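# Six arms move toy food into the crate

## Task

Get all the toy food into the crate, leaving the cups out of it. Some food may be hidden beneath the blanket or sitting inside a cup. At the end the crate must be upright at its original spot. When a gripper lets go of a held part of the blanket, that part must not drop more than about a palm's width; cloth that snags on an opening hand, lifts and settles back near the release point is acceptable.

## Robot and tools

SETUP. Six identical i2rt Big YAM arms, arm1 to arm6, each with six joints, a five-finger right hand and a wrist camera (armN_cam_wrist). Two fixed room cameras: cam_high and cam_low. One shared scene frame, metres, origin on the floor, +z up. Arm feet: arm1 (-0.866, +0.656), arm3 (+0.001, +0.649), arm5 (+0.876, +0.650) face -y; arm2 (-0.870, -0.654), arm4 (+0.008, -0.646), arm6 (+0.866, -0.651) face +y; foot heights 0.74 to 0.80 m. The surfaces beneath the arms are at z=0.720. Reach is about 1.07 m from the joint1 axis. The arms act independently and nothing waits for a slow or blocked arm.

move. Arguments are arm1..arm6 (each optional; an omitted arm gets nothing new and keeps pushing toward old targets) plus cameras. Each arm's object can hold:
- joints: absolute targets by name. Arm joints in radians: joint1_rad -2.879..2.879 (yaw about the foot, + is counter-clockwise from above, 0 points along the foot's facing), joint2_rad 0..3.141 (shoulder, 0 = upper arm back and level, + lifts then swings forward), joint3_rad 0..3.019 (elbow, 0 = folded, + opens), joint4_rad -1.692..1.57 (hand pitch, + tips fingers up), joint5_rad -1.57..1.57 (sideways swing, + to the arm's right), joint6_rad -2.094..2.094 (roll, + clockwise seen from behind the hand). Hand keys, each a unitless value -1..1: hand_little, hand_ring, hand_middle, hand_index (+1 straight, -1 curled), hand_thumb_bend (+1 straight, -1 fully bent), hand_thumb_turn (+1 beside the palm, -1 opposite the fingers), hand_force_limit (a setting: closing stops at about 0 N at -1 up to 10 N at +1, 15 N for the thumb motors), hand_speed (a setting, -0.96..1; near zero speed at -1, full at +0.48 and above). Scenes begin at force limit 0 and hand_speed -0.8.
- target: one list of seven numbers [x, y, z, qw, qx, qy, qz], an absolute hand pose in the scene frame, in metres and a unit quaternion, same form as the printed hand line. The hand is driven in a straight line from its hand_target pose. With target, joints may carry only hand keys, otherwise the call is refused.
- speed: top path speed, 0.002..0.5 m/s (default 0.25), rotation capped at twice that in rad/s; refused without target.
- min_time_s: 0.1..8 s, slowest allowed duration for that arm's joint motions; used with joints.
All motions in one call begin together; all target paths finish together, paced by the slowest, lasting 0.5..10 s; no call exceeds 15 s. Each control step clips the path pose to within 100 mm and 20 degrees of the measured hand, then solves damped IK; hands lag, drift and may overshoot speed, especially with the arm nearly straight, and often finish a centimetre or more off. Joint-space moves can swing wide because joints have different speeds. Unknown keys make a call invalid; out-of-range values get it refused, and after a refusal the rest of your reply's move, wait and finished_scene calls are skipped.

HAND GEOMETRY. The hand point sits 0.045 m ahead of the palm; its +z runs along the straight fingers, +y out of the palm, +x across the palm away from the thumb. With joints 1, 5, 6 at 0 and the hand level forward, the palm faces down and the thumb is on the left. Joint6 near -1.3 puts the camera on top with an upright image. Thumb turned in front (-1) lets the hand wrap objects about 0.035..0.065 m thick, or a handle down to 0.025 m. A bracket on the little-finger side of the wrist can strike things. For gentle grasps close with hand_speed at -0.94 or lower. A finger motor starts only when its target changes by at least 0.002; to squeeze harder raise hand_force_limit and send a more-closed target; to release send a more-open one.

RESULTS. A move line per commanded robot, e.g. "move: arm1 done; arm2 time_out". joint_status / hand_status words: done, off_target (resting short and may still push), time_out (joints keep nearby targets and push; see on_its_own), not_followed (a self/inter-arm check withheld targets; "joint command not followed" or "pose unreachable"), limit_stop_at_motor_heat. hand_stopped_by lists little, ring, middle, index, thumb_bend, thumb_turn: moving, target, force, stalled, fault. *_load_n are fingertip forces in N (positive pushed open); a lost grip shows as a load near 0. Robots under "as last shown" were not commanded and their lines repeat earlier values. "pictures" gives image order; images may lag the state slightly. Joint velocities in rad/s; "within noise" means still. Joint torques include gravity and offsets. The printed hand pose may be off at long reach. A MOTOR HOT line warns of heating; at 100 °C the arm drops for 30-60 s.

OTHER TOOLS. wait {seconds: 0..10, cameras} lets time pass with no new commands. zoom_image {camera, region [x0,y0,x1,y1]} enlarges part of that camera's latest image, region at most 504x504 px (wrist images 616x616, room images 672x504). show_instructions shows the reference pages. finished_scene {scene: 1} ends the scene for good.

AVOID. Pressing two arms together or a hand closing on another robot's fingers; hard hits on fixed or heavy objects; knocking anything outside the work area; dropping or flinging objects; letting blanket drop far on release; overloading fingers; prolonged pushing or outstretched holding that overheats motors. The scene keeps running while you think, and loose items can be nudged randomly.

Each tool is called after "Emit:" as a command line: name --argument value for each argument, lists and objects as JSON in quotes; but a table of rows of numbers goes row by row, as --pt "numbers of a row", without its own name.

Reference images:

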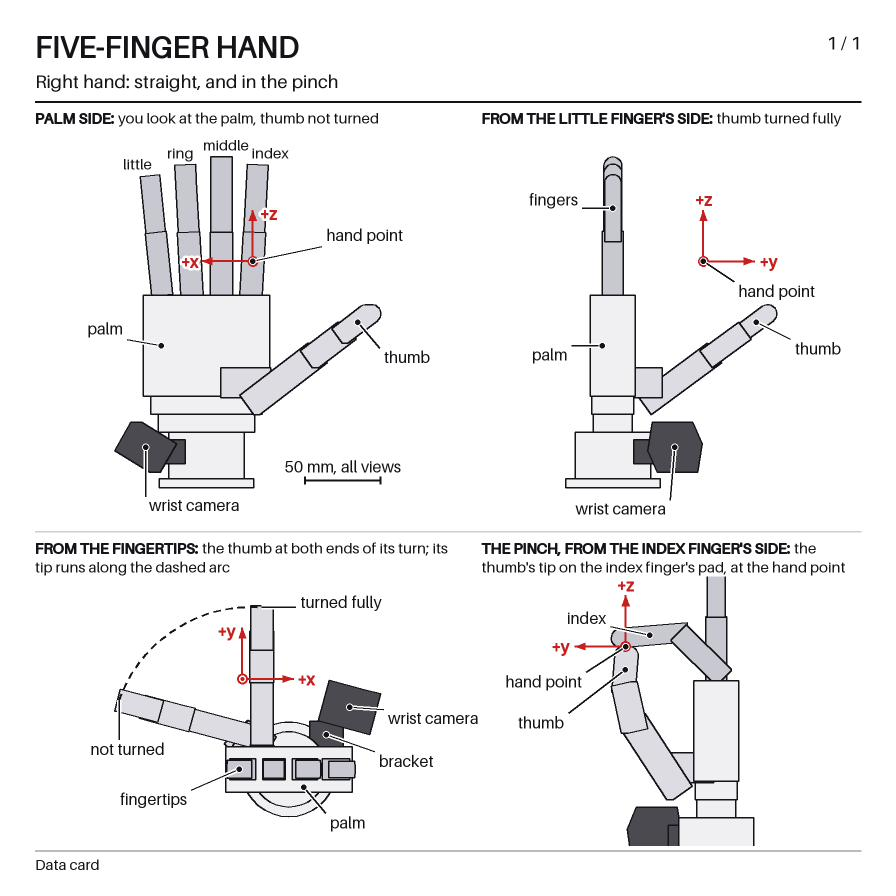

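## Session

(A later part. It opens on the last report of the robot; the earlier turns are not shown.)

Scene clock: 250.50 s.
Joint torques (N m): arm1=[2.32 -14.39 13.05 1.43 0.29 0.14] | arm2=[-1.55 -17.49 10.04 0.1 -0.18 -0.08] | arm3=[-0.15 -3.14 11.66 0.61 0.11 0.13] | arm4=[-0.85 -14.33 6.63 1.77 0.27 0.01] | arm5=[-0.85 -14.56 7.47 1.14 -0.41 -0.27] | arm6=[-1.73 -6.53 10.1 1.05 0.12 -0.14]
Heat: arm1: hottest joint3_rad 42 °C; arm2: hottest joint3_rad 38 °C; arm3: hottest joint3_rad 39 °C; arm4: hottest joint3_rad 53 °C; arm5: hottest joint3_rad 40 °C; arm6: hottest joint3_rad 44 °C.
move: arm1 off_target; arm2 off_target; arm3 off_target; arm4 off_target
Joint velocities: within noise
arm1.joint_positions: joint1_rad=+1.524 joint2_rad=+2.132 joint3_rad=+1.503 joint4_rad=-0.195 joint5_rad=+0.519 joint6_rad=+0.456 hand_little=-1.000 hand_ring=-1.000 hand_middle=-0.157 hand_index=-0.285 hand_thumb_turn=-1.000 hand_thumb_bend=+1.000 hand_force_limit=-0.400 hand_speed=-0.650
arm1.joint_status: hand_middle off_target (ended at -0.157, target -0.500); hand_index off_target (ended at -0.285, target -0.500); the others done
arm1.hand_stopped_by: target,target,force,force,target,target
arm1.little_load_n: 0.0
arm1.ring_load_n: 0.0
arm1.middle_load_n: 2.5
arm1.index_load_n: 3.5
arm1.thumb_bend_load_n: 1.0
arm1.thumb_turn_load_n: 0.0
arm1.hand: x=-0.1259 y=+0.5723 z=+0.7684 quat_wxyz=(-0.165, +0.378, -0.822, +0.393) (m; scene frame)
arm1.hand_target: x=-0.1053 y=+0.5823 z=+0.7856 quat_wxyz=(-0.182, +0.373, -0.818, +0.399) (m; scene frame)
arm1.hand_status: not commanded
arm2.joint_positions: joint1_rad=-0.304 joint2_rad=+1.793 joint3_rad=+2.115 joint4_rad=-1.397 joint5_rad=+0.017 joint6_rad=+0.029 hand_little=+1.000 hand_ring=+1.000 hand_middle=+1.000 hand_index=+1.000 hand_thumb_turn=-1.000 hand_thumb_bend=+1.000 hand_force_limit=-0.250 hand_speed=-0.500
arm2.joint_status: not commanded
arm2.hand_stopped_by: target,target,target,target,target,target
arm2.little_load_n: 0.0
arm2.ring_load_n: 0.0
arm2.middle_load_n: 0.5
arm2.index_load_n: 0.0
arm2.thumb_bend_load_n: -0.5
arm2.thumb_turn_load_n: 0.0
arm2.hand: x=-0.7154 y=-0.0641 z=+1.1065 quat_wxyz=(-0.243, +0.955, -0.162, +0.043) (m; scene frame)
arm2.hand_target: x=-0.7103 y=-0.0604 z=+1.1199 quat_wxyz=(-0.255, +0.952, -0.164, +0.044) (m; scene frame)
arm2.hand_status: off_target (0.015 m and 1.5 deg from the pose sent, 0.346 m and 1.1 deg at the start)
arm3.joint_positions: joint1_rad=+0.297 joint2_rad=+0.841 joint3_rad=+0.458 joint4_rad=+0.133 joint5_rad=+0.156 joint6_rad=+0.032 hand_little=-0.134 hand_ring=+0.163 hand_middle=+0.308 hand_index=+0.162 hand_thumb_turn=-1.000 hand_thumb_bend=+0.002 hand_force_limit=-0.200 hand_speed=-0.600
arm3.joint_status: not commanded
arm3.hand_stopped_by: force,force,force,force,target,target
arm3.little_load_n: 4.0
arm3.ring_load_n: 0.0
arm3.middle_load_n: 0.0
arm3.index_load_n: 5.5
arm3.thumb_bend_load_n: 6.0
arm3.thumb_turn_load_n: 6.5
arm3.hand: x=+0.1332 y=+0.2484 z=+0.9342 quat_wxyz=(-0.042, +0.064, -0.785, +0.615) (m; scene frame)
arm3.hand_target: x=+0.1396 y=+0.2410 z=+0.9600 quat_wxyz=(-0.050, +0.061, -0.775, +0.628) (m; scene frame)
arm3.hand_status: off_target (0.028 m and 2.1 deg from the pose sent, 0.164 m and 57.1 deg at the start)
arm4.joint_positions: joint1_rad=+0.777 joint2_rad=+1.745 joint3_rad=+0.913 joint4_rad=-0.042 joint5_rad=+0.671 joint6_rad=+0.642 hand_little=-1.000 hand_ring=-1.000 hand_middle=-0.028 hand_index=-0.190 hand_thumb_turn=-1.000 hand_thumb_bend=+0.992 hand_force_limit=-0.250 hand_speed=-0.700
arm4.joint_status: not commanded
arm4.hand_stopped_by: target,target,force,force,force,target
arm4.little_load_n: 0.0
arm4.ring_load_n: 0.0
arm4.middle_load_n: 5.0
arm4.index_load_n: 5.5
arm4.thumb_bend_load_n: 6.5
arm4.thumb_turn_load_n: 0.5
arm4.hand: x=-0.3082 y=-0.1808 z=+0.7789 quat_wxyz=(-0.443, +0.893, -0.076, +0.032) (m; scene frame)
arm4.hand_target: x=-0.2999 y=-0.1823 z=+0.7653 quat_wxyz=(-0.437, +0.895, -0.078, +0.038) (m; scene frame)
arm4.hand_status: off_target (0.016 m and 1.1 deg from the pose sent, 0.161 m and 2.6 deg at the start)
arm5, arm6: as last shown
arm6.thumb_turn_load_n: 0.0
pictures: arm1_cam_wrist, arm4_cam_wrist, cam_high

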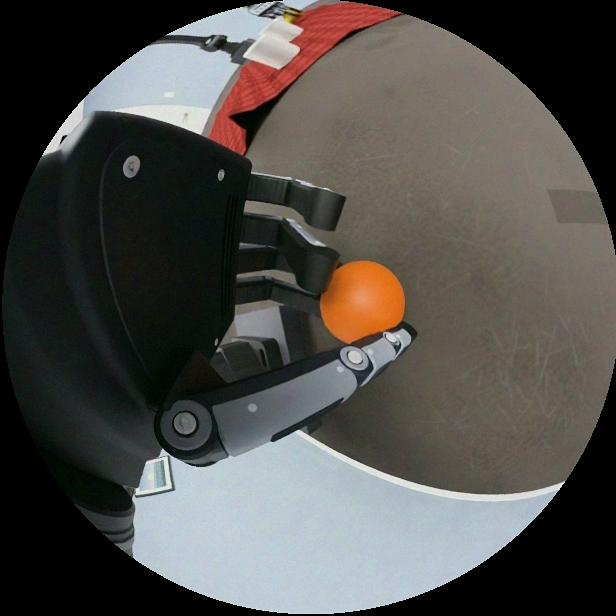

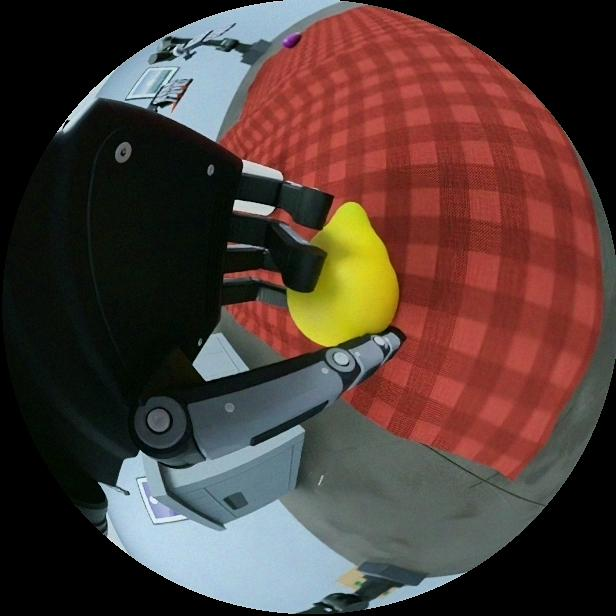

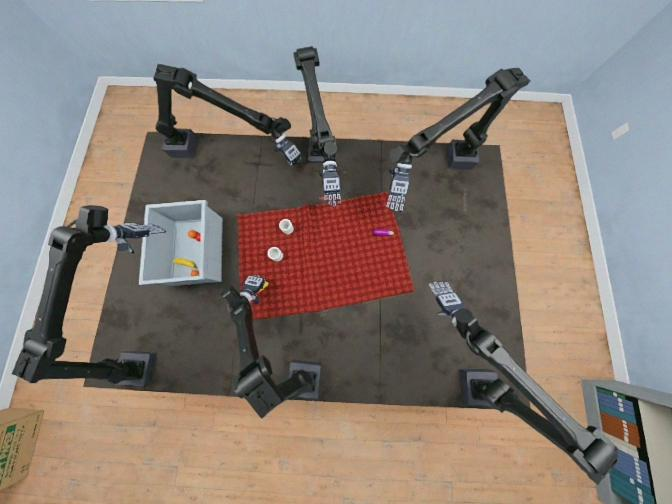

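Emit:
move --arm1 '{"joints":{"hand_speed":-0.7,"hand_force_limit":-0.25,"hand_thumb_bend":0.6}}' --arm2 '{"target":[-0.50,-0.28,1.06,0.4367,-0.8953,0.0783,-0.0382],"speed":0.25}' --arm4 '{"target":[-0.30,-0.182,0.748,0.4367,-0.8953,0.0783,-0.0382],"speed":0.08}' --cameras '["arm1_cam_wrist","arm4_cam_wrist","arm5_cam_wrist"]'

Scene clock: 253.00 s.
Joint torques (N m): arm1=[2.32 -14.45 13.07 1.43 0.29 0.14] | arm2=[-0.62 -13.74 7.51 1.26 -0.59 -0.21] | arm3=[-0.09 -2.32 11.84 0.47 0.08 0.06] | arm4=[-0.91 -14.21 6.22 1.81 0.26 0] | arm5=[-0.85 -14.51 7.47 1.14 -0.41 -0.27] | arm6=[-1.85 -6.53 10.11 1.02 0.12 -0.14]
Heat: arm1: hottest joint3_rad 43 °C; arm2: hottest joint3_rad 38 °C; arm3: hottest joint3_rad 40 °C; arm4: hottest joint3_rad 53 °C; arm5: hottest joint3_rad 40 °C; arm6: hottest joint3_rad 44 °C.
move: arm1 off_target; arm2 off_target; arm4 off_target
Joint velocities: within noise
arm1.joint_positions: joint1_rad=+1.524 joint2_rad=+2.132 joint3_rad=+1.503 joint4_rad=-0.195 joint5_rad=+0.519 joint6_rad=+0.456 hand_little=-1.000 hand_ring=-1.000 hand_middle=-0.157 hand_index=-0.285 hand_thumb_turn=-1.000 hand_thumb_bend=+0.980 hand_force_limit=-0.250 hand_speed=-0.700
arm1.joint_status: hand_thumb_bend off_target (ended at +0.980, target +0.600); the others done
arm1.hand_stopped_by: target,target,force,force,force,target
arm1.little_load_n: 0.0
arm1.ring_load_n: 0.0
arm1.middle_load_n: 3.5
arm1.index_load_n: 4.5
arm1.thumb_bend_load_n: 7.5
arm1.thumb_turn_load_n: 0.0
arm1.hand: x=-0.1259 y=+0.5723 z=+0.7684 quat_wxyz=(-0.165, +0.378, -0.822, +0.393) (m; scene frame)
arm1.hand_target: x=-0.1053 y=+0.5823 z=+0.7856 quat_wxyz=(-0.182, +0.373, -0.818, +0.399) (m; scene frame)
arm1.hand_status: not commanded
arm2.joint_positions: joint1_rad=-0.985 joint2_rad=+1.420 joint3_rad=+1.412 joint4_rad=-0.868 joint5_rad=-0.601 joint6_rad=-0.554 hand_little=+1.000 hand_ring=+1.000 hand_middle=+1.000 hand_index=+1.000 hand_thumb_turn=-1.000 hand_thumb_bend=+1.000 hand_force_limit=-0.250 hand_speed=-0.500
arm2.joint_status: not commanded
arm2.hand_stopped_by: target,target,target,target,target,target
arm2.little_load_n: 0.0
arm2.ring_load_n: 0.0
arm2.middle_load_n: 0.0
arm2.index_load_n: -0.5
arm2.thumb_bend_load_n: 0.0
arm2.thumb_turn_load_n: 0.0
arm2.hand: x=-0.5001 y=-0.2825 z=+1.0521 quat_wxyz=(-0.428, +0.899, -0.093, +0.027) (m; scene frame)
arm2.hand_target: x=-0.5001 y=-0.2800 z=+1.0600 quat_wxyz=(-0.437, +0.895, -0.078, +0.038) (m; scene frame)
arm2.hand_status: off_target (0.008 m and 2.4 deg from the pose sent, 0.308 m and 25.2 deg at the start)
arm3, arm5, arm6: as last shown
arm3.little_load_n: 4.5
arm4.joint_positions: joint1_rad=+0.777 joint2_rad=+1.779 joint3_rad=+0.906 joint4_rad=+0.004 joint5_rad=+0.671 joint6_rad=+0.642 hand_little=-1.000 hand_ring=-1.000 hand_middle=-0.028 hand_index=-0.190 hand_thumb_turn=-1.000 hand_thumb_bend=+0.992 hand_force_limit=-0.250 hand_speed=-0.700
arm4.joint_status: not commanded
arm4.hand_stopped_by: target,target,force,force,force,target
arm4.little_load_n: 0.0
arm4.ring_load_n: 0.0
arm4.middle_load_n: 5.5
arm4.index_load_n: 5.5
arm4.thumb_bend_load_n: 6.5
arm4.thumb_turn_load_n: 0.5
arm4.hand: x=-0.3094 y=-0.1794 z=+0.7652 quat_wxyz=(-0.445, +0.892, -0.077, +0.030) (m; scene frame)
arm4.hand_target: x=-0.2998 y=-0.1823 z=+0.7486 quat_wxyz=(-0.437, +0.895, -0.078, +0.038) (m; scene frame)
arm4.hand_status: off_target (0.020 m and 1.4 deg from the pose sent, 0.032 m and 1.1 deg at the start)
arm5.index_load_n: -0.5
pictures: arm1_cam_wrist, arm4_cam_wrist, arm5_cam_wrist

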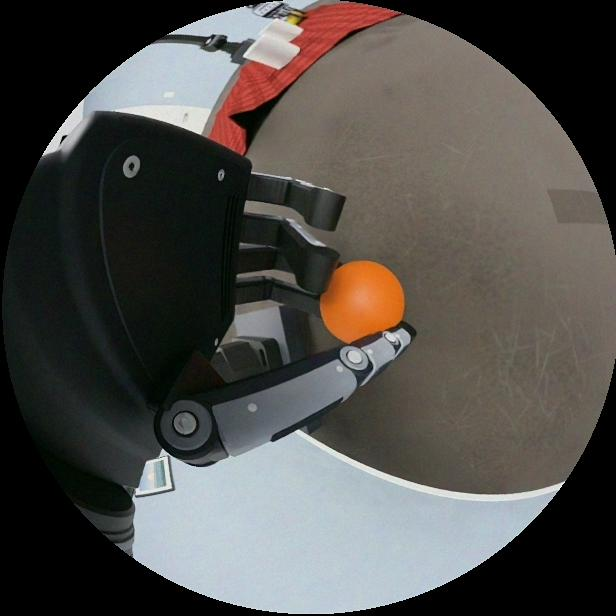

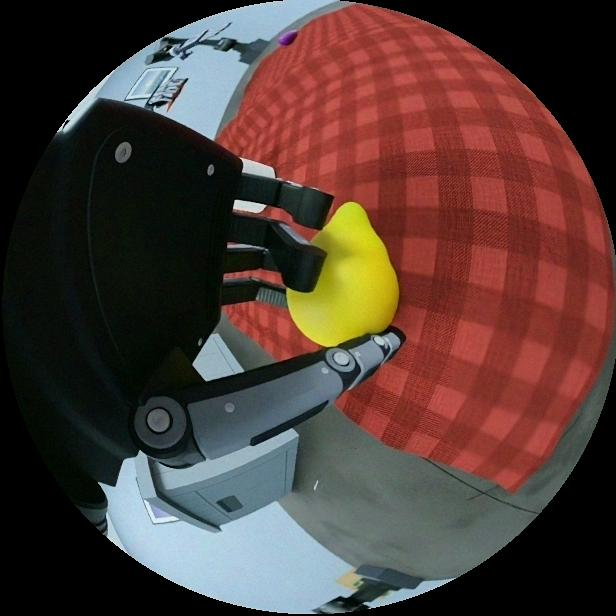

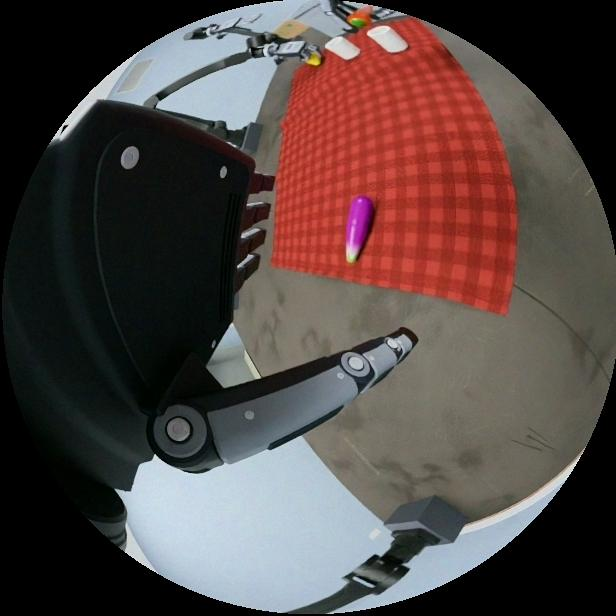

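Emit:
move --arm1 '{"target":[-0.20,0.60,1.0,0.1818,-0.3727,0.8178,-0.3989],"speed":0.15}' --arm4 '{"joints":{"hand_speed":-0.5,"hand_index":1.0,"hand_middle":1.0,"hand_thumb_bend":1.0}}' --arm5 '{"target":[0.425,0.18,0.835,-0.0229,0.047,0.8975,-0.4378],"speed":0.12}' --cameras '["arm1_cam_wrist","arm4_cam_wrist","arm5_cam_wrist"]'

Scene clock: 255.87 s.
Joint torques (N m): arm1=[2.37 -12.1 11.34 1.4 0.29 0.15] | arm2=[-0.56 -13.92 7.54 1.33 -0.61 -0.2] | arm3=[-0.5 -2.02 11.84 0.62 0.11 0.04] | arm4=[-0.85 -14.1 6.23 1.78 0.27 0.01] | arm5=[0.5 -15.79 10.47 1.92 -0.17 0] | arm6=[-1.73 -6.53 10.09 1.03 0.12 -0.14]
Heat: arm1: hottest joint3_rad 43 °C; arm2: hottest joint3_rad 38 °C; arm3: hottest joint3_rad 41 °C; arm4: hottest joint3_rad 52 °C; arm5: hottest joint3_rad 40 °C; arm6: hottest joint3_rad 44 °C.
move: arm1 off_target; arm4 done; arm5 off_target
Joint velocities: within noise
arm1.joint_positions: joint1_rad=+1.551 joint2_rad=+1.695 joint3_rad=+1.457 joint4_rad=-0.576 joint5_rad=+0.538 joint6_rad=+0.477 hand_little=-1.000 hand_ring=-1.000 hand_middle=-0.157 hand_index=-0.285 hand_thumb_turn=-1.000 hand_thumb_bend=+0.980 hand_force_limit=-0.250 hand_speed=-0.700
arm1.joint_status: not commanded
arm1.hand_stopped_by: target,target,force,force,force,target
arm1.little_load_n: 0.0
arm1.ring_load_n: 0.0
arm1.middle_load_n: 3.5
arm1.index_load_n: 4.5
arm1.thumb_bend_load_n: 7.5
arm1.thumb_turn_load_n: 0.0
arm1.hand: x=-0.2037 y=+0.5902 z=+0.9886 quat_wxyz=(-0.173, +0.374, -0.820, +0.397) (m; scene frame)
arm1.hand_target: x=-0.2001 y=+0.6000 z=+1.0000 quat_wxyz=(-0.182, +0.373, -0.818, +0.399) (m; scene frame)
arm1.hand_status: off_target (0.015 m and 1.1 deg from the pose sent, 0.245 m and 2.2 deg at the start)
arm2, arm3, arm6: as last shown
arm2.middle_load_n: -0.5
arm2.index_load_n: 0.0
arm2.thumb_bend_load_n: 0.5
arm2.hand: x=-0.5000 y=-0.2826 z=+1.0521 quat_wxyz=(-0.428, +0.899, -0.093, +0.027) (m; scene frame)
arm3.little_load_n: 4.0
arm3.ring_load_n: 0.5
arm4.joint_positions: joint1_rad=+0.777 joint2_rad=+1.779 joint3_rad=+0.906 joint4_rad=+0.005 joint5_rad=+0.670 joint6_rad=+0.642 hand_little=-1.000 hand_ring=-1.000 hand_middle=+1.000 hand_index=+1.000 hand_thumb_turn=-1.000 hand_thumb_bend=+1.000 hand_force_limit=-0.250 hand_speed=-0.500
arm4.joint_status: all done
arm4.hand_stopped_by: target,target,target,target,target,target
arm4.little_load_n: 0.0
arm4.ring_load_n: 0.0
arm4.middle_load_n: 0.0
arm4.index_load_n: 0.0
arm4.thumb_bend_load_n: 0.0
arm4.thumb_turn_load_n: 0.0
arm4.hand: x=-0.3096 y=-0.1793 z=+0.7652 quat_wxyz=(-0.445, +0.892, -0.077, +0.029) (m; scene frame)
arm4.hand_target: x=-0.2999 y=-0.1824 z=+0.7486 quat_wxyz=(-0.437, +0.895, -0.078, +0.038) (m; scene frame)
arm4.hand_status: not commanded
arm5.joint_positions: joint1_rad=-0.936 joint2_rad=+1.900 joint3_rad=+1.313 joint4_rad=-0.294 joint5_rad=-0.620 joint6_rad=-0.597 hand_little=+1.000 hand_ring=+1.000 hand_middle=+1.000 hand_index=+1.000 hand_thumb_turn=-1.000 hand_thumb_bend=+1.000 hand_force_limit=-0.200 hand_speed=+0.000
arm5.joint_status: not commanded
arm5.hand_stopped_by: target,target,target,target,target,target
arm5.little_load_n: 0.0
arm5.ring_load_n: 0.0
arm5.middle_load_n: 0.0
arm5.index_load_n: 0.0
arm5.thumb_bend_load_n: 0.0
arm5.thumb_turn_load_n: 0.0
arm5.hand: x=+0.4350 y=+0.1944 z=+0.8330 quat_wxyz=(+0.017, -0.049, -0.901, +0.431) (m; scene frame)
arm5.hand_target: x=+0.4257 y=+0.1804 z=+0.8353 quat_wxyz=(+0.023, -0.047, -0.897, +0.438) (m; scene frame)
arm5.hand_status: off_target (0.018 m and 1.1 deg from the pose sent, 0.134 m and 0.6 deg at the start)
arm6.ring_load_n: -0.5
pictures: arm1_cam_wrist, arm4_cam_wrist, arm5_cam_wrist

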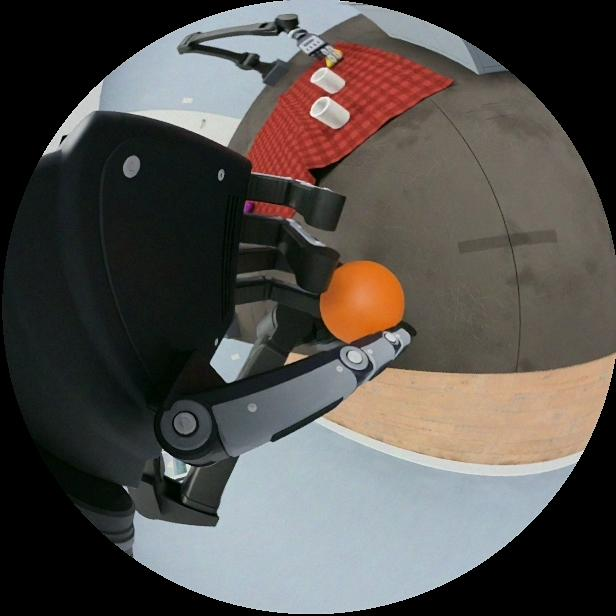

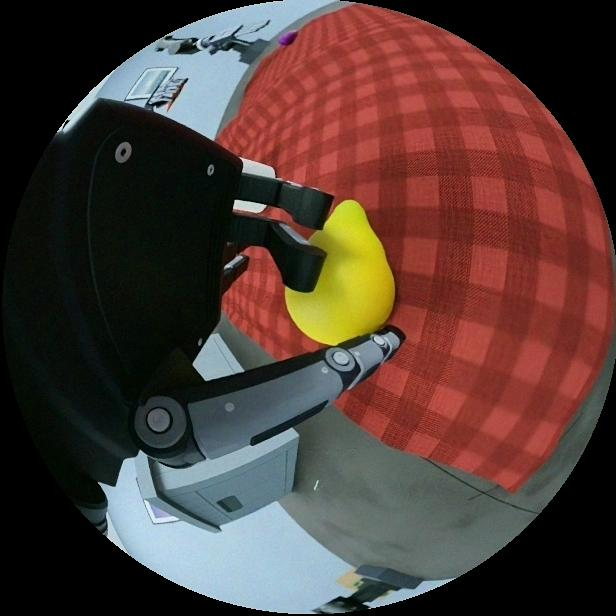

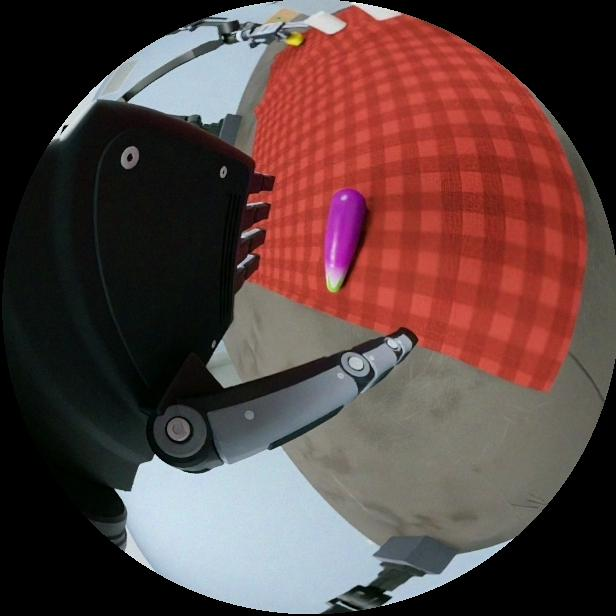

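Emit:
move --arm1 '{"target":[-0.64,0.06,1.13,0.01635,-0.15556,0.98228,-0.10322],"speed":0.28}' --arm3 '{"target":[-0.275,0.16,0.93,0.0494,-0.061,0.7747,-0.6274],"speed":0.25}' --arm4 '{"target":[-0.326,-0.278,0.845,0.4367,-0.8953,0.0783,-0.0382],"speed":0.15}' --arm5 '{"target":[0.406,0.132,0.765,-0.0229,0.047,0.8975,-0.4378],"speed":0.12}' --cameras '["arm1_cam_wrist","arm2_cam_wrist","arm3_cam_wrist","arm5_cam_wrist","cam_high"]'

Scene clock: 260.10 s.
Joint torques (N m): arm1=[1.85 -15.09 13.78 0.64 -0.2 0] | arm2=[-0.44 -13.8 7.54 1.29 -0.6 -0.2] | arm3=[-1.61 -10.11 10.41 0.18 -0.38 -0.12] | arm4=[0.56 -14.21 8.13 0.64 0.6 0.11] | arm5=[0.62 -17.55 10.14 1.96 -0.14 -0.01] | arm6=[-1.73 -6.53 10.11 1.02 0.11 -0.14]
Heat: arm1: hottest joint3_rad 43 °C; arm2: hottest joint3_rad 38 °C; arm3: hottest joint3_rad 41 °C; arm4: hottest joint3_rad 52 °C; arm5: hottest joint3_rad 40 °C; arm6: hottest joint3_rad 44 °C.
move: arm1 off_target; arm3 off_target; arm4 done; arm5 off_target
Joint velocities: within noise
arm1.joint_positions: joint1_rad=+0.305 joint2_rad=+2.070 joint3_rad=+2.472 joint4_rad=-1.689 joint5_rad=-0.002 joint6_rad=+0.019 hand_little=-1.000 hand_ring=-1.000 hand_middle=-0.157 hand_index=-0.285 hand_thumb_turn=-1.000 hand_thumb_bend=+0.980 hand_force_limit=-0.250 hand_speed=-0.700
arm1.joint_status: not commanded
arm1.hand_stopped_by: target,target,force,force,force,target
arm1.little_load_n: 0.0
arm1.ring_load_n: 0.0
arm1.middle_load_n: 4.0
arm1.index_load_n: 4.5
arm1.thumb_bend_load_n: 7.5
arm1.thumb_turn_load_n: 0.0
arm1.hand: x=-0.6455 y=+0.0620 z=+1.1080 quat_wxyz=(-0.024, +0.142, -0.980, +0.139) (m; scene frame)
arm1.hand_target: x=-0.6405 y=+0.0613 z=+1.1290 quat_wxyz=(-0.029, +0.150, -0.975, +0.161) (m; scene frame)
arm1.hand_status: off_target (0.023 m and 4.5 deg from the pose sent, 0.701 m and 49.7 deg at the start; a joint's target at an end of its range on 25 of 99 steps)
arm2: as last shown
arm2.middle_load_n: 0.0
arm2.thumb_bend_load_n: -0.5
arm3.joint_positions: joint1_rad=-0.824 joint2_rad=+1.506 joint3_rad=+0.920 joint4_rad=+0.209 joint5_rad=-0.934 joint6_rad=-0.284 hand_little=-0.134 hand_ring=+0.163 hand_middle=+0.308 hand_index=+0.162 hand_thumb_turn=-1.000 hand_thumb_bend=+0.002 hand_force_limit=-0.200 hand_speed=-0.600
arm3.joint_status: not commanded
arm3.hand_stopped_by: force,force,force,force,target,target
arm3.little_load_n: 4.5
arm3.ring_load_n: 0.0
arm3.middle_load_n: 0.0
arm3.index_load_n: 5.5
arm3.thumb_bend_load_n: 6.0
arm3.thumb_turn_load_n: 6.0
arm3.hand: x=-0.2656 y=+0.1685 z=+0.9193 quat_wxyz=(-0.055, +0.054, -0.778, +0.624) (m; scene frame)
arm3.hand_target: x=-0.2747 y=+0.1605 z=+0.9301 quat_wxyz=(-0.049, +0.061, -0.774, +0.628) (m; scene frame)
arm3.hand_status: off_target (0.017 m and 1.2 deg from the pose sent, 0.418 m and 2.1 deg at the start)
arm4.joint_positions: joint1_rad=+0.962 joint2_rad=+1.522 joint3_rad=+0.873 joint4_rad=-0.390 joint5_rad=+0.781 joint6_rad=+0.854 hand_little=-1.000 hand_ring=-1.000 hand_middle=+1.000 hand_index=+1.000 hand_thumb_turn=-1.000 hand_thumb_bend=+1.000 hand_force_limit=-0.250 hand_speed=-0.500
arm4.joint_status: not commanded
arm4.hand_stopped_by: target,target,target,target,target,target
arm4.little_load_n: 0.0
arm4.ring_load_n: 0.0
arm4.middle_load_n: 0.0
arm4.index_load_n: 0.0
arm4.thumb_bend_load_n: 0.0
arm4.thumb_turn_load_n: 0.0
arm4.hand: x=-0.3254 y=-0.2735 z=+0.8424 quat_wxyz=(-0.436, +0.896, -0.076, +0.041) (m; scene frame)
arm4.hand_target: x=-0.3260 y=-0.2780 z=+0.8449 quat_wxyz=(-0.437, +0.895, -0.078, +0.038) (m; scene frame)
arm4.hand_status: done (0.005 m and 0.5 deg from the pose sent, 0.128 m and 1.5 deg at the start)
arm5.joint_positions: joint1_rad=-0.895 joint2_rad=+2.092 joint3_rad=+1.428 joint4_rad=-0.189 joint5_rad=-0.592 joint6_rad=-0.558 hand_little=+1.000 hand_ring=+1.000 hand_middle=+1.000 hand_index=+1.000 hand_thumb_turn=-1.000 hand_thumb_bend=+1.000 hand_force_limit=-0.200 hand_speed=+0.000
arm5.joint_status: not commanded
arm5.hand_stopped_by: target,target,target,target,target,target
arm5.little_load_n: 0.0
arm5.ring_load_n: 0.0
arm5.middle_load_n: 0.0
arm5.index_load_n: 0.0
arm5.thumb_bend_load_n: 0.0
arm5.thumb_turn_load_n: 0.0
arm5.hand: x=+0.4125 y=+0.1470 z=+0.7695 quat_wxyz=(+0.020, -0.049, -0.900, +0.433) (m; scene frame)
arm5.hand_target: x=+0.4068 y=+0.1326 z=+0.7651 quat_wxyz=(+0.023, -0.047, -0.898, +0.438) (m; scene frame)
arm5.hand_status: off_target (0.017 m and 0.7 deg from the pose sent, 0.097 m and 1.1 deg at the start)
arm6.joint_positions: joint1_rad=+0.654 joint2_rad=+1.221 joint3_rad=+0.920 joint4_rad=-0.410 joint5_rad=+0.360 joint6_rad=+0.306 hand_little=+1.000 hand_ring=+1.000 hand_middle=+1.000 hand_index=+1.000 hand_thumb_turn=-1.000 hand_thumb_bend=+1.000 hand_force_limit=-0.200 hand_speed=-0.500
arm6.joint_status: not commanded
arm6.hand_stopped_by: target,target,target,target,target,target
arm6.little_load_n: 0.0
arm6.ring_load_n: 0.0
arm6.middle_load_n: 0.0
arm6.index_load_n: 0.0
arm6.thumb_bend_load_n: 0.0
arm6.thumb_turn_load_n: 0.0
arm6.hand: x=+0.5759 y=-0.2495 z=+0.9728 quat_wxyz=(-0.441, +0.892, +0.090, -0.051) (m; scene frame)
arm6.hand_target: x=+0.5799 y=-0.2500 z=+0.9700 quat_wxyz=(-0.436, +0.894, +0.094, -0.046) (m; scene frame)
arm6.hand_status: not commanded
pictures: arm1_cam_wrist, arm2_cam_wrist, arm3_cam_wrist, arm5_cam_wrist, cam_high

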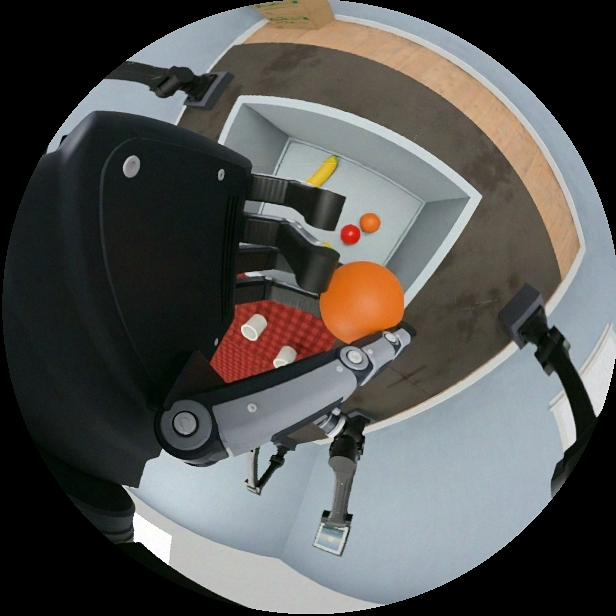

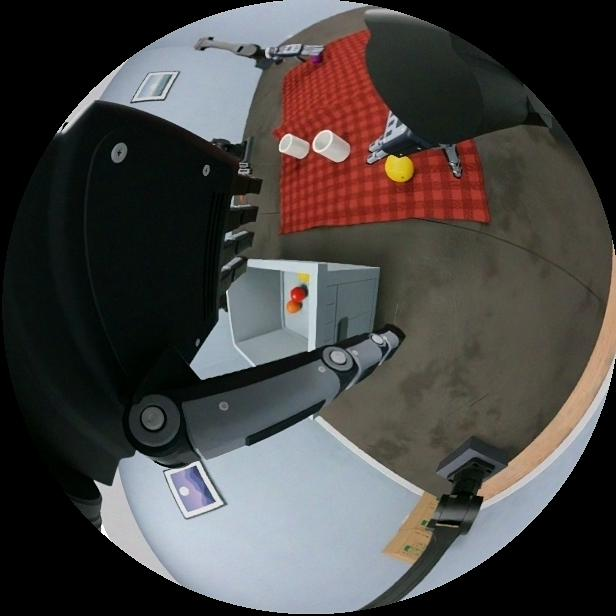

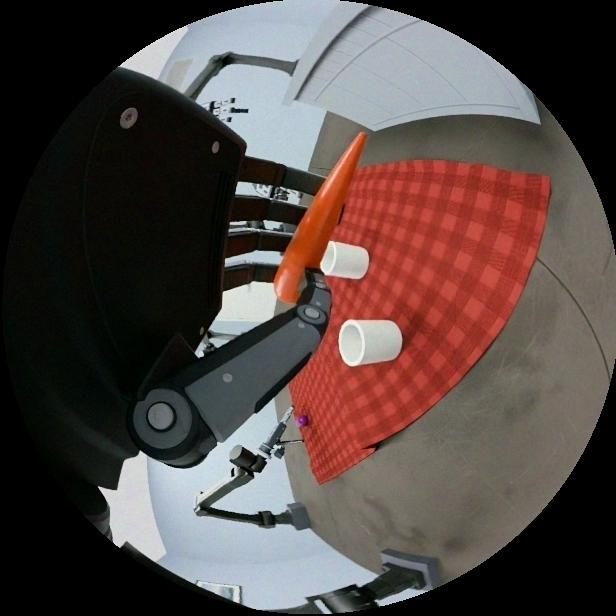

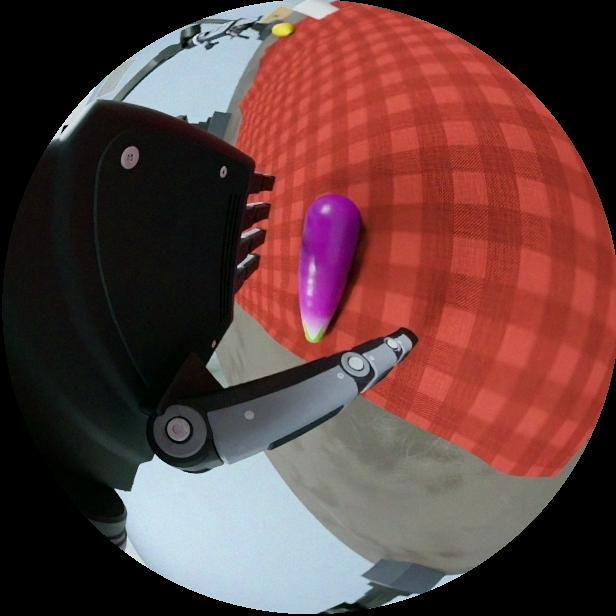

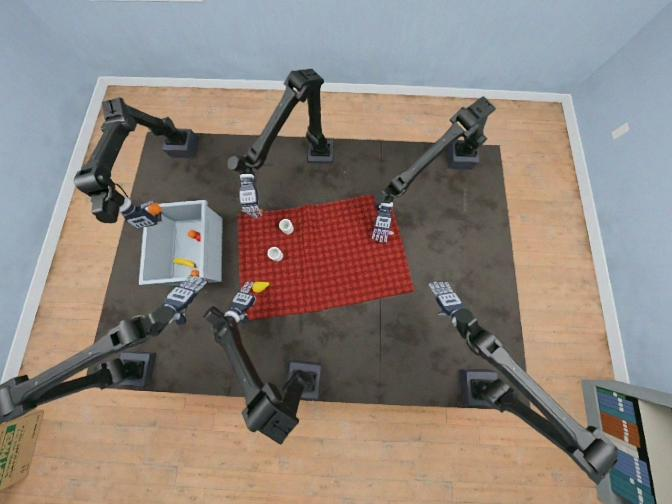

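Emit:
move --arm1 '{"target":[-0.592,0.055,0.885,0.0405,-0.1511,0.9540,-0.2556],"speed":0.2}' --arm2 '{"target":[-0.315,-0.20,0.90,0.4367,-0.8953,0.0783,-0.0382],"speed":0.2}' --arm3 '{"target":[-0.285,0.15,0.735,0.0494,-0.061,0.7747,-0.6274],"speed":0.12}' --arm4 '{"target":[-0.03,-0.30,0.99,0.4367,-0.8953,0.0783,-0.0382],"speed":0.28}' --arm5 '{"target":[0.4065,0.110,0.752,-0.0229,0.047,0.8975,-0.4378],"speed":0.08}' --cameras '["arm1_cam_wrist","arm2_cam_wrist","arm3_cam_wrist","arm5_cam_wrist"]'

Scene clock: 264.87 s.
Joint torques (N m): arm1=[2.2 -13.68 9.65 2.28 0.07 0.15] | arm2=[-1.32 -21.19 10.52 1.1 -0.66 -0.2] | arm3=[-1.32 -11.75 4.63 1.37 -0.16 -0.03] | arm4=[-0.38 -4.84 12.44 1.17 0.01 -0.13] | arm5=[0.62 -17.96 10.13 2 -0.12 -0.01] | arm6=[-1.79 -6.59 10.11 1.01 0.11 -0.14]
Heat: arm1: hottest joint3_rad 43 °C; arm2: hottest joint3_rad 38 °C; arm3: hottest joint3_rad 41 °C; arm4: hottest joint3_rad 51 °C; arm5: hottest joint3_rad 40 °C; arm6: hottest joint3_rad 44 °C.
move: arm1 done; arm2 off_target; arm3 off_target; arm4 done; arm5 off_target
Joint velocities: within noise
arm1.joint_positions: joint1_rad=+0.373 joint2_rad=+1.911 joint3_rad=+1.591 joint4_rad=-0.746 joint5_rad=+0.034 joint6_rad=+0.053 hand_little=-1.000 hand_ring=-1.000 hand_middle=-0.157 hand_index=-0.285 hand_thumb_turn=-1.000 hand_thumb_bend=+0.980 hand_force_limit=-0.250 hand_speed=-0.700
arm1.joint_status: not commanded
arm1.hand_stopped_by: target,target,force,force,force,target
arm1.little_load_n: 0.0
arm1.ring_load_n: 0.0
arm1.middle_load_n: 3.5
arm1.index_load_n: 4.5
arm1.thumb_bend_load_n: 7.5
arm1.thumb_turn_load_n: 0.0
arm1.hand: x=-0.6020 y=+0.0569 z=+0.8828 quat_wxyz=(-0.037, +0.151, -0.957, +0.247) (m; scene frame)
arm1.hand_target: x=-0.5921 y=+0.0551 z=+0.8851 quat_wxyz=(-0.041, +0.151, -0.954, +0.256) (m; scene frame)
arm1.hand_status: done (0.010 m and 1.1 deg from the pose sent, 0.230 m and 13.9 deg at the start)
arm2.joint_positions: joint1_rad=-1.030 joint2_rad=+1.986 joint3_rad=+1.702 joint4_rad=-0.650 joint5_rad=-0.637 joint6_rad=-0.607 hand_little=+1.000 hand_ring=+1.000 hand_middle=+1.000 hand_index=+1.000 hand_thumb_turn=-1.000 hand_thumb_bend=+1.000 hand_force_limit=-0.250 hand_speed=-0.500
arm2.joint_status: not commanded
arm2.hand_stopped_by: target,target,target,target,target,target
arm2.little_load_n: 0.0
arm2.ring_load_n: 0.0
arm2.middle_load_n: 0.0
arm2.index_load_n: 0.0
arm2.thumb_bend_load_n: 0.0
arm2.thumb_turn_load_n: 0.0
arm2.hand: x=-0.3347 y=-0.2068 z=+0.8787 quat_wxyz=(-0.421, +0.902, -0.093, +0.014) (m; scene frame)
arm2.hand_target: x=-0.3161 y=-0.2009 z=+0.9005 quat_wxyz=(-0.437, +0.895, -0.078, +0.039) (m; scene frame)
arm2.hand_status: off_target (0.030 m and 3.8 deg from the pose sent, 0.253 m and 2.4 deg at the start)
arm3.joint_positions: joint1_rad=-0.824 joint2_rad=+1.938 joint3_rad=+0.876 joint4_rad=+0.707 joint5_rad=-0.938 joint6_rad=-0.290 hand_little=-0.134 hand_ring=+0.163 hand_middle=+0.308 hand_index=+0.162 hand_thumb_turn=-1.000 hand_thumb_bend=+0.002 hand_force_limit=-0.200 hand_speed=-0.600
arm3.joint_status: not commanded
arm3.hand_stopped_by: force,force,force,force,target,target
arm3.little_load_n: 4.5
arm3.ring_load_n: 0.0
arm3.middle_load_n: 0.0
arm3.index_load_n: 5.5
arm3.thumb_bend_load_n: 6.0
arm3.thumb_turn_load_n: 6.5
arm3.hand: x=-0.2854 y=+0.1494 z=+0.7469 quat_wxyz=(-0.048, +0.063, -0.773, +0.630) (m; scene frame)
arm3.hand_target: x=-0.2849 y=+0.1503 z=+0.7352 quat_wxyz=(-0.049, +0.061, -0.775, +0.627) (m; scene frame)
arm3.hand_status: off_target (0.012 m and 0.5 deg from the pose sent, 0.186 m and 1.2 deg at the start)
arm4.joint_positions: joint1_rad=+0.193 joint2_rad=+0.748 joint3_rad=+0.669 joint4_rad=-0.615 joint5_rad=+0.257 joint6_rad=+0.206 hand_little=-1.000 hand_ring=-1.000 hand_middle=+1.000 hand_index=+1.000 hand_thumb_turn=-1.000 hand_thumb_bend=+1.000 hand_force_limit=-0.250 hand_speed=-0.500
arm4.joint_status: not commanded
arm4.hand_stopped_by: target,target,target,target,target,target
arm4.little_load_n: 0.0
arm4.ring_load_n: 0.0
arm4.middle_load_n: 0.0
arm4.index_load_n: 0.0
arm4.thumb_bend_load_n: 0.0
arm4.thumb_turn_load_n: 0.0
arm4.hand: x=-0.0308 y=-0.3010 z=+0.9818 quat_wxyz=(-0.432, +0.897, -0.084, +0.037) (m; scene frame)
arm4.hand_target: x=-0.0300 y=-0.3000 z=+0.9900 quat_wxyz=(-0.437, +0.895, -0.078, +0.038) (m; scene frame)
arm4.hand_status: done (0.008 m and 0.9 deg from the pose sent, 0.331 m and 0.5 deg at the start)
arm5.joint_positions: joint1_rad=-0.868 joint2_rad=+2.137 joint3_rad=+1.475 joint4_rad=-0.173 joint5_rad=-0.574 joint6_rad=-0.534 hand_little=+1.000 hand_ring=+1.000 hand_middle=+1.000 hand_index=+1.000 hand_thumb_turn=-1.000 hand_thumb_bend=+1.000 hand_force_limit=-0.200 hand_speed=+0.000
arm5.joint_status: not commanded
arm5.hand_stopped_by: target,target,target,target,target,target
arm5.little_load_n: -0.5
arm5.ring_load_n: 0.0
arm5.middle_load_n: 0.0
arm5.index_load_n: 0.0
arm5.thumb_bend_load_n: 0.0
arm5.thumb_turn_load_n: 0.0
arm5.hand: x=+0.4118 y=+0.1244 z=+0.7591 quat_wxyz=(+0.022, -0.048, -0.899, +0.434) (m; scene frame)
arm5.hand_target: x=+0.4071 y=+0.1106 z=+0.7523 quat_wxyz=(+0.023, -0.047, -0.897, +0.438) (m; scene frame)
arm5.hand_status: off_target (0.017 m and 0.5 deg from the pose sent, 0.041 m and 0.7 deg at the start)
arm6: as last shown
pictures: arm1_cam_wrist, arm2_cam_wrist, arm3_cam_wrist, arm5_cam_wrist

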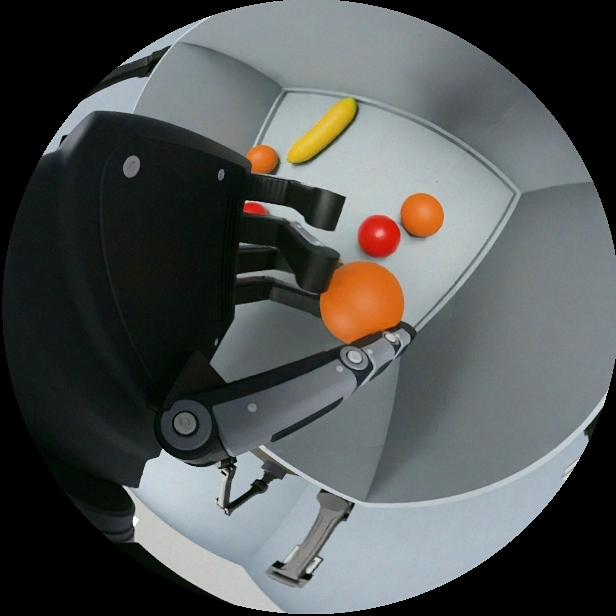

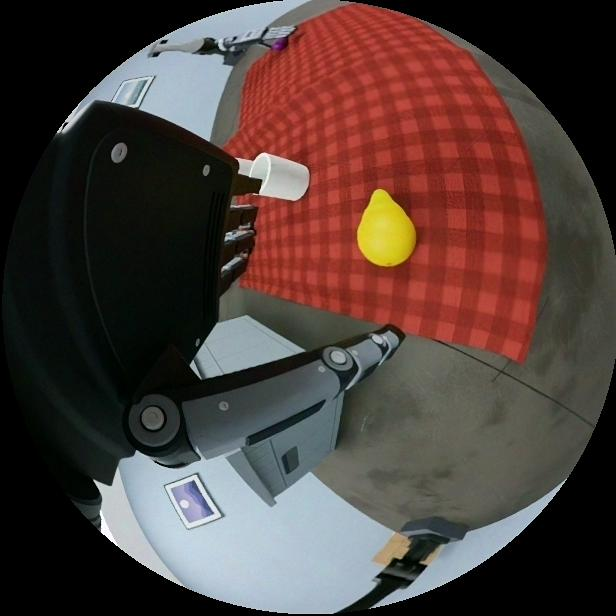

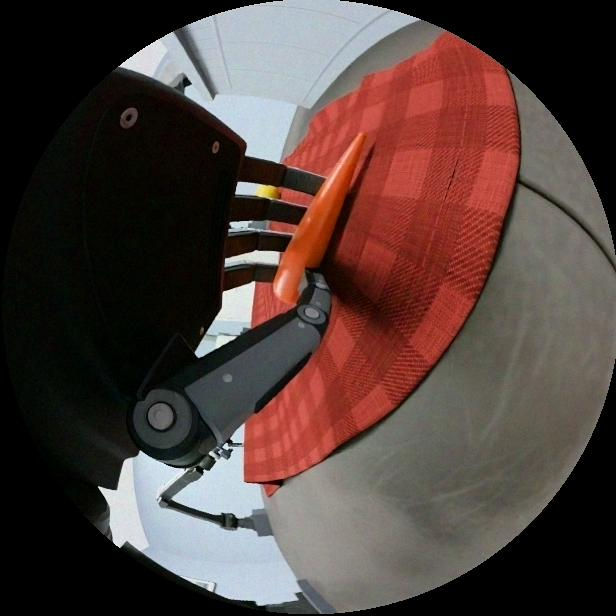

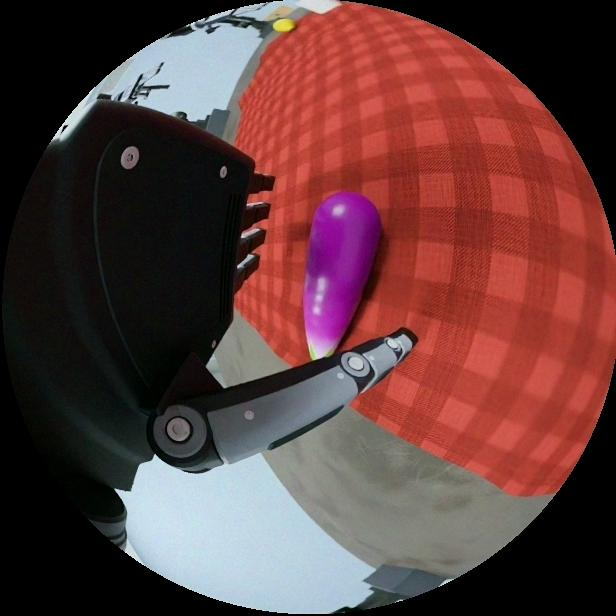

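Emit:
move --arm1 '{"target":[-0.568,0.015,0.777,0.0405,-0.1511,0.9540,-0.2556],"speed":0.1}' --arm2 '{"target":[-0.277,-0.191,0.80,0.4367,-0.8953,0.0783,-0.0382],"speed":0.1}' --arm3 '{"joints":{"hand_speed":-0.5,"hand_index":1.0,"hand_middle":1.0,"hand_ring":1.0,"hand_little":1.0}}' --arm5 '{"joints":{"hand_speed":-0.6,"hand_force_limit":-0.3,"hand_index":-0.6,"hand_middle":-0.6,"hand_ring":-0.6,"hand_little":-0.6}}' --cameras '["arm1_cam_wrist","arm2_cam_wrist","arm3_cam_wrist","arm5_cam_wrist"]'

Scene clock: 267.53 s.
Joint torques (N m): arm1=[1.96 -12.34 11.63 2.19 0.1 0.11] | arm2=[-1.44 -22.83 9.95 1.18 -0.67 -0.2] | arm3=[-0.5 -12.45 4.31 1.39 -0.3 -0.01] | arm4=[-0.32 -4.84 12.45 1.2 0.01 -0.14] | arm5=[0.62 -17.96 10.1 1.96 -0.11 -0.03] | arm6=[-1.85 -6.48 10.09 1.03 0.12 -0.13]
Heat: arm1: hottest joint3_rad 43 °C; arm2: hottest joint3_rad 38 °C; arm3: hottest joint3_rad 41 °C; arm4: hottest joint3_rad 52 °C; arm5: hottest joint3_rad 40 °C; arm6: hottest joint3_rad 44 °C.
move: arm1 off_target; arm2 off_target; arm3 done; arm5 off_target
Joint velocities: within noise
arm1.joint_positions: joint1_rad=+0.388 joint2_rad=+2.098 joint3_rad=+1.626 joint4_rad=-0.582 joint5_rad=+0.039 joint6_rad=+0.067 hand_little=-1.000 hand_ring=-1.000 hand_middle=-0.157 hand_index=-0.286 hand_thumb_turn=-1.000 hand_thumb_bend=+0.980 hand_force_limit=-0.250 hand_speed=-0.700
arm1.joint_status: not commanded
arm1.hand_stopped_by: target,target,force,force,force,target
arm1.little_load_n: 0.5
arm1.ring_load_n: 0.0
arm1.middle_load_n: 3.5
arm1.index_load_n: -1.0
arm1.thumb_bend_load_n: 7.5
arm1.thumb_turn_load_n: -0.5
arm1.hand: x=-0.5779 y=+0.0238 z=+0.7892 quat_wxyz=(-0.040, +0.150, -0.955, +0.252) (m; scene frame)
arm1.hand_target: x=-0.5684 y=+0.0156 z=+0.7774 quat_wxyz=(-0.041, +0.151, -0.954, +0.256) (m; scene frame)
arm1.hand_status: off_target (0.018 m and 0.4 deg from the pose sent, 0.119 m and 1.1 deg at the start)
arm2.joint_positions: joint1_rad=-1.046 joint2_rad=+2.168 joint3_rad=+1.742 joint4_rad=-0.515 joint5_rad=-0.647 joint6_rad=-0.623 hand_little=+1.000 hand_ring=+1.000 hand_middle=+1.000 hand_index=+1.000 hand_thumb_turn=-1.000 hand_thumb_bend=+1.000 hand_force_limit=-0.250 hand_speed=-0.500
arm2.joint_status: not commanded
arm2.hand_stopped_by: target,target,target,target,target,target
arm2.little_load_n: 0.0
arm2.ring_load_n: 0.0
arm2.middle_load_n: 0.0
arm2.index_load_n: 0.0
arm2.thumb_bend_load_n: 0.0
arm2.thumb_turn_load_n: 0.0
arm2.hand: x=-0.2989 y=-0.1975 z=+0.7838 quat_wxyz=(-0.422, +0.902, -0.093, +0.015) (m; scene frame)
arm2.hand_target: x=-0.2781 y=-0.1918 z=+0.8007 quat_wxyz=(-0.437, +0.895, -0.078, +0.038) (m; scene frame)
arm2.hand_status: off_target (0.028 m and 3.6 deg from the pose sent, 0.099 m and 3.8 deg at the start)
arm3.joint_positions: joint1_rad=-0.824 joint2_rad=+1.943 joint3_rad=+0.876 joint4_rad=+0.707 joint5_rad=-0.937 joint6_rad=-0.290 hand_little=+1.000 hand_ring=+1.000 hand_middle=+1.000 hand_index=+1.000 hand_thumb_turn=-1.000 hand_thumb_bend=+0.000 hand_force_limit=-0.200 hand_speed=-0.500
arm3.joint_status: all done
arm3.hand_stopped_by: target,target,target,target,target,target
arm3.little_load_n: 0.0
arm3.ring_load_n: 0.0
arm3.middle_load_n: -0.5
arm3.index_load_n: 0.0
arm3.thumb_bend_load_n: 0.0
arm3.thumb_turn_load_n: 0.0
arm3.hand: x=-0.2852 y=+0.1499 z=+0.7442 quat_wxyz=(-0.050, +0.062, -0.774, +0.629) (m; scene frame)
arm3.hand_target: x=-0.2848 y=+0.1503 z=+0.7352 quat_wxyz=(-0.049, +0.061, -0.775, +0.627) (m; scene frame)
arm3.hand_status: not commanded
arm4, arm6: as last shown
arm4.joint_positions: joint1_rad=+0.193 joint2_rad=+0.748 joint3_rad=+0.669 joint4_rad=-0.615 joint5_rad=+0.257 joint6_rad=+0.205 hand_little=-1.000 hand_ring=-1.000 hand_middle=+1.000 hand_index=+1.000 hand_thumb_turn=-1.000 hand_thumb_bend=+1.000 hand_force_limit=-0.250 hand_speed=-0.500
arm4.index_load_n: -0.5
arm4.thumb_turn_load_n: -0.5
arm4.hand_target: x=-0.0301 y=-0.3000 z=+0.9900 quat_wxyz=(-0.437, +0.895, -0.078, +0.038) (m; scene frame)
arm5.joint_positions: joint1_rad=-0.868 joint2_rad=+2.138 joint3_rad=+1.475 joint4_rad=-0.172 joint5_rad=-0.574 joint6_rad=-0.533 hand_little=-0.600 hand_ring=-0.433 hand_middle=-0.321 hand_index=-0.433 hand_thumb_turn=-1.000 hand_thumb_bend=+1.001 hand_force_limit=-0.300 hand_speed=-0.600
arm5.joint_status: hand_ring off_target (ended at -0.433, target -0.600); hand_middle off_target (ended at -0.321, target -0.600); hand_index off_target (ended at -0.433, target -0.600); the others done
arm5.hand_stopped_by: target,force,force,force,target,target
arm5.little_load_n: 0.0
arm5.ring_load_n: 3.5
arm5.middle_load_n: 1.5
arm5.index_load_n: 3.5
arm5.thumb_bend_load_n: 2.5
arm5.thumb_turn_load_n: 4.5
arm5.hand: x=+0.4118 y=+0.1244 z=+0.7589 quat_wxyz=(+0.021, -0.049, -0.899, +0.434) (m; scene frame)
arm5.hand_target: x=+0.4071 y=+0.1106 z=+0.7523 quat_wxyz=(+0.023, -0.047, -0.897, +0.438) (m; scene frame)
arm5.hand_status: not commanded
arm6.thumb_bend_load_n: -0.5
arm6.thumb_turn_load_n: 0.5
pictures: arm1_cam_wrist, arm2_cam_wrist, arm3_cam_wrist, arm5_cam_wrist

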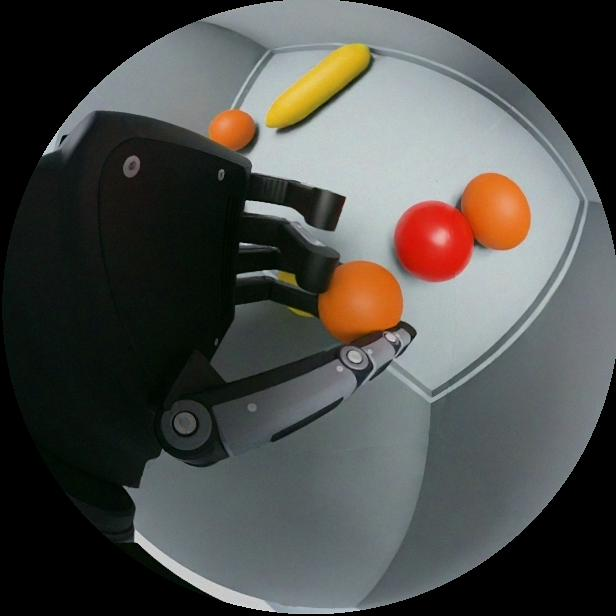

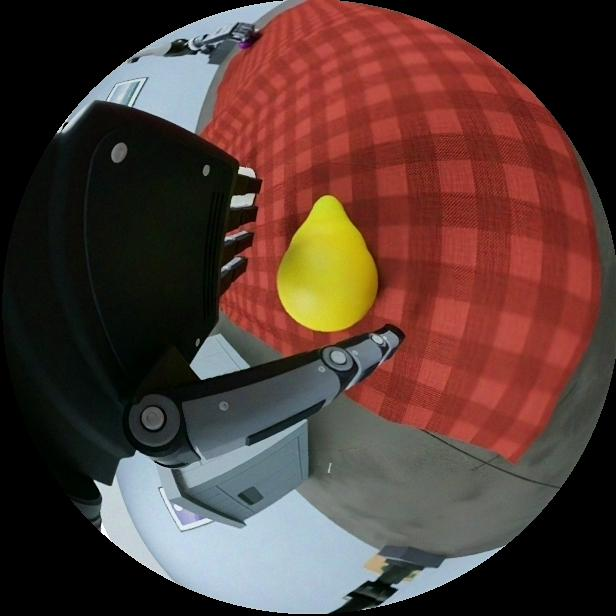

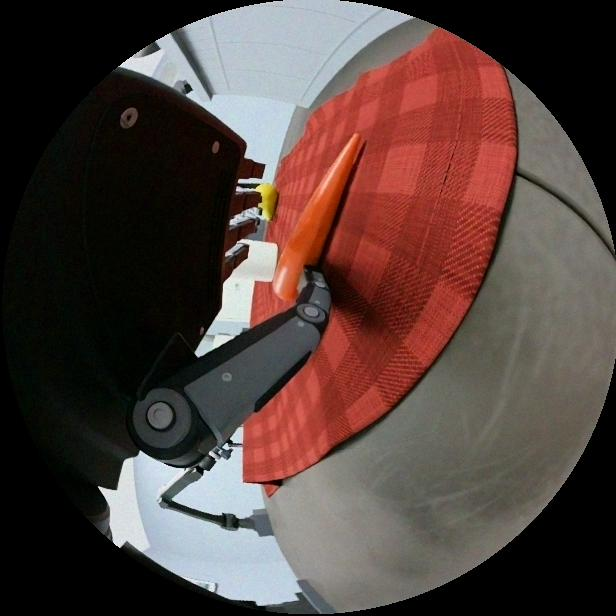

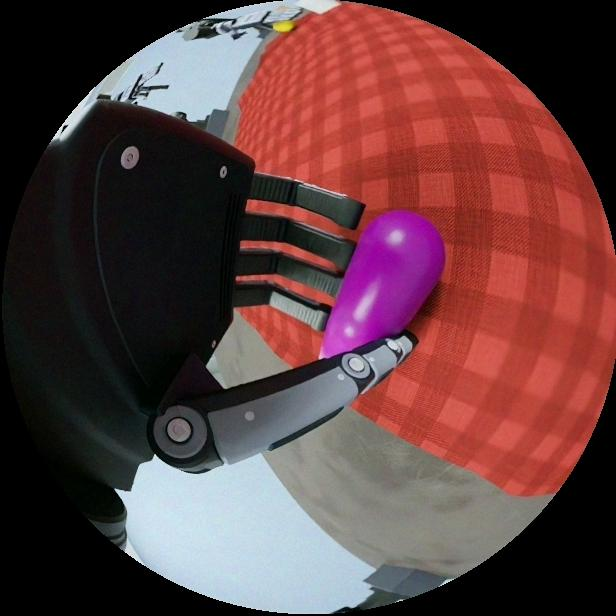

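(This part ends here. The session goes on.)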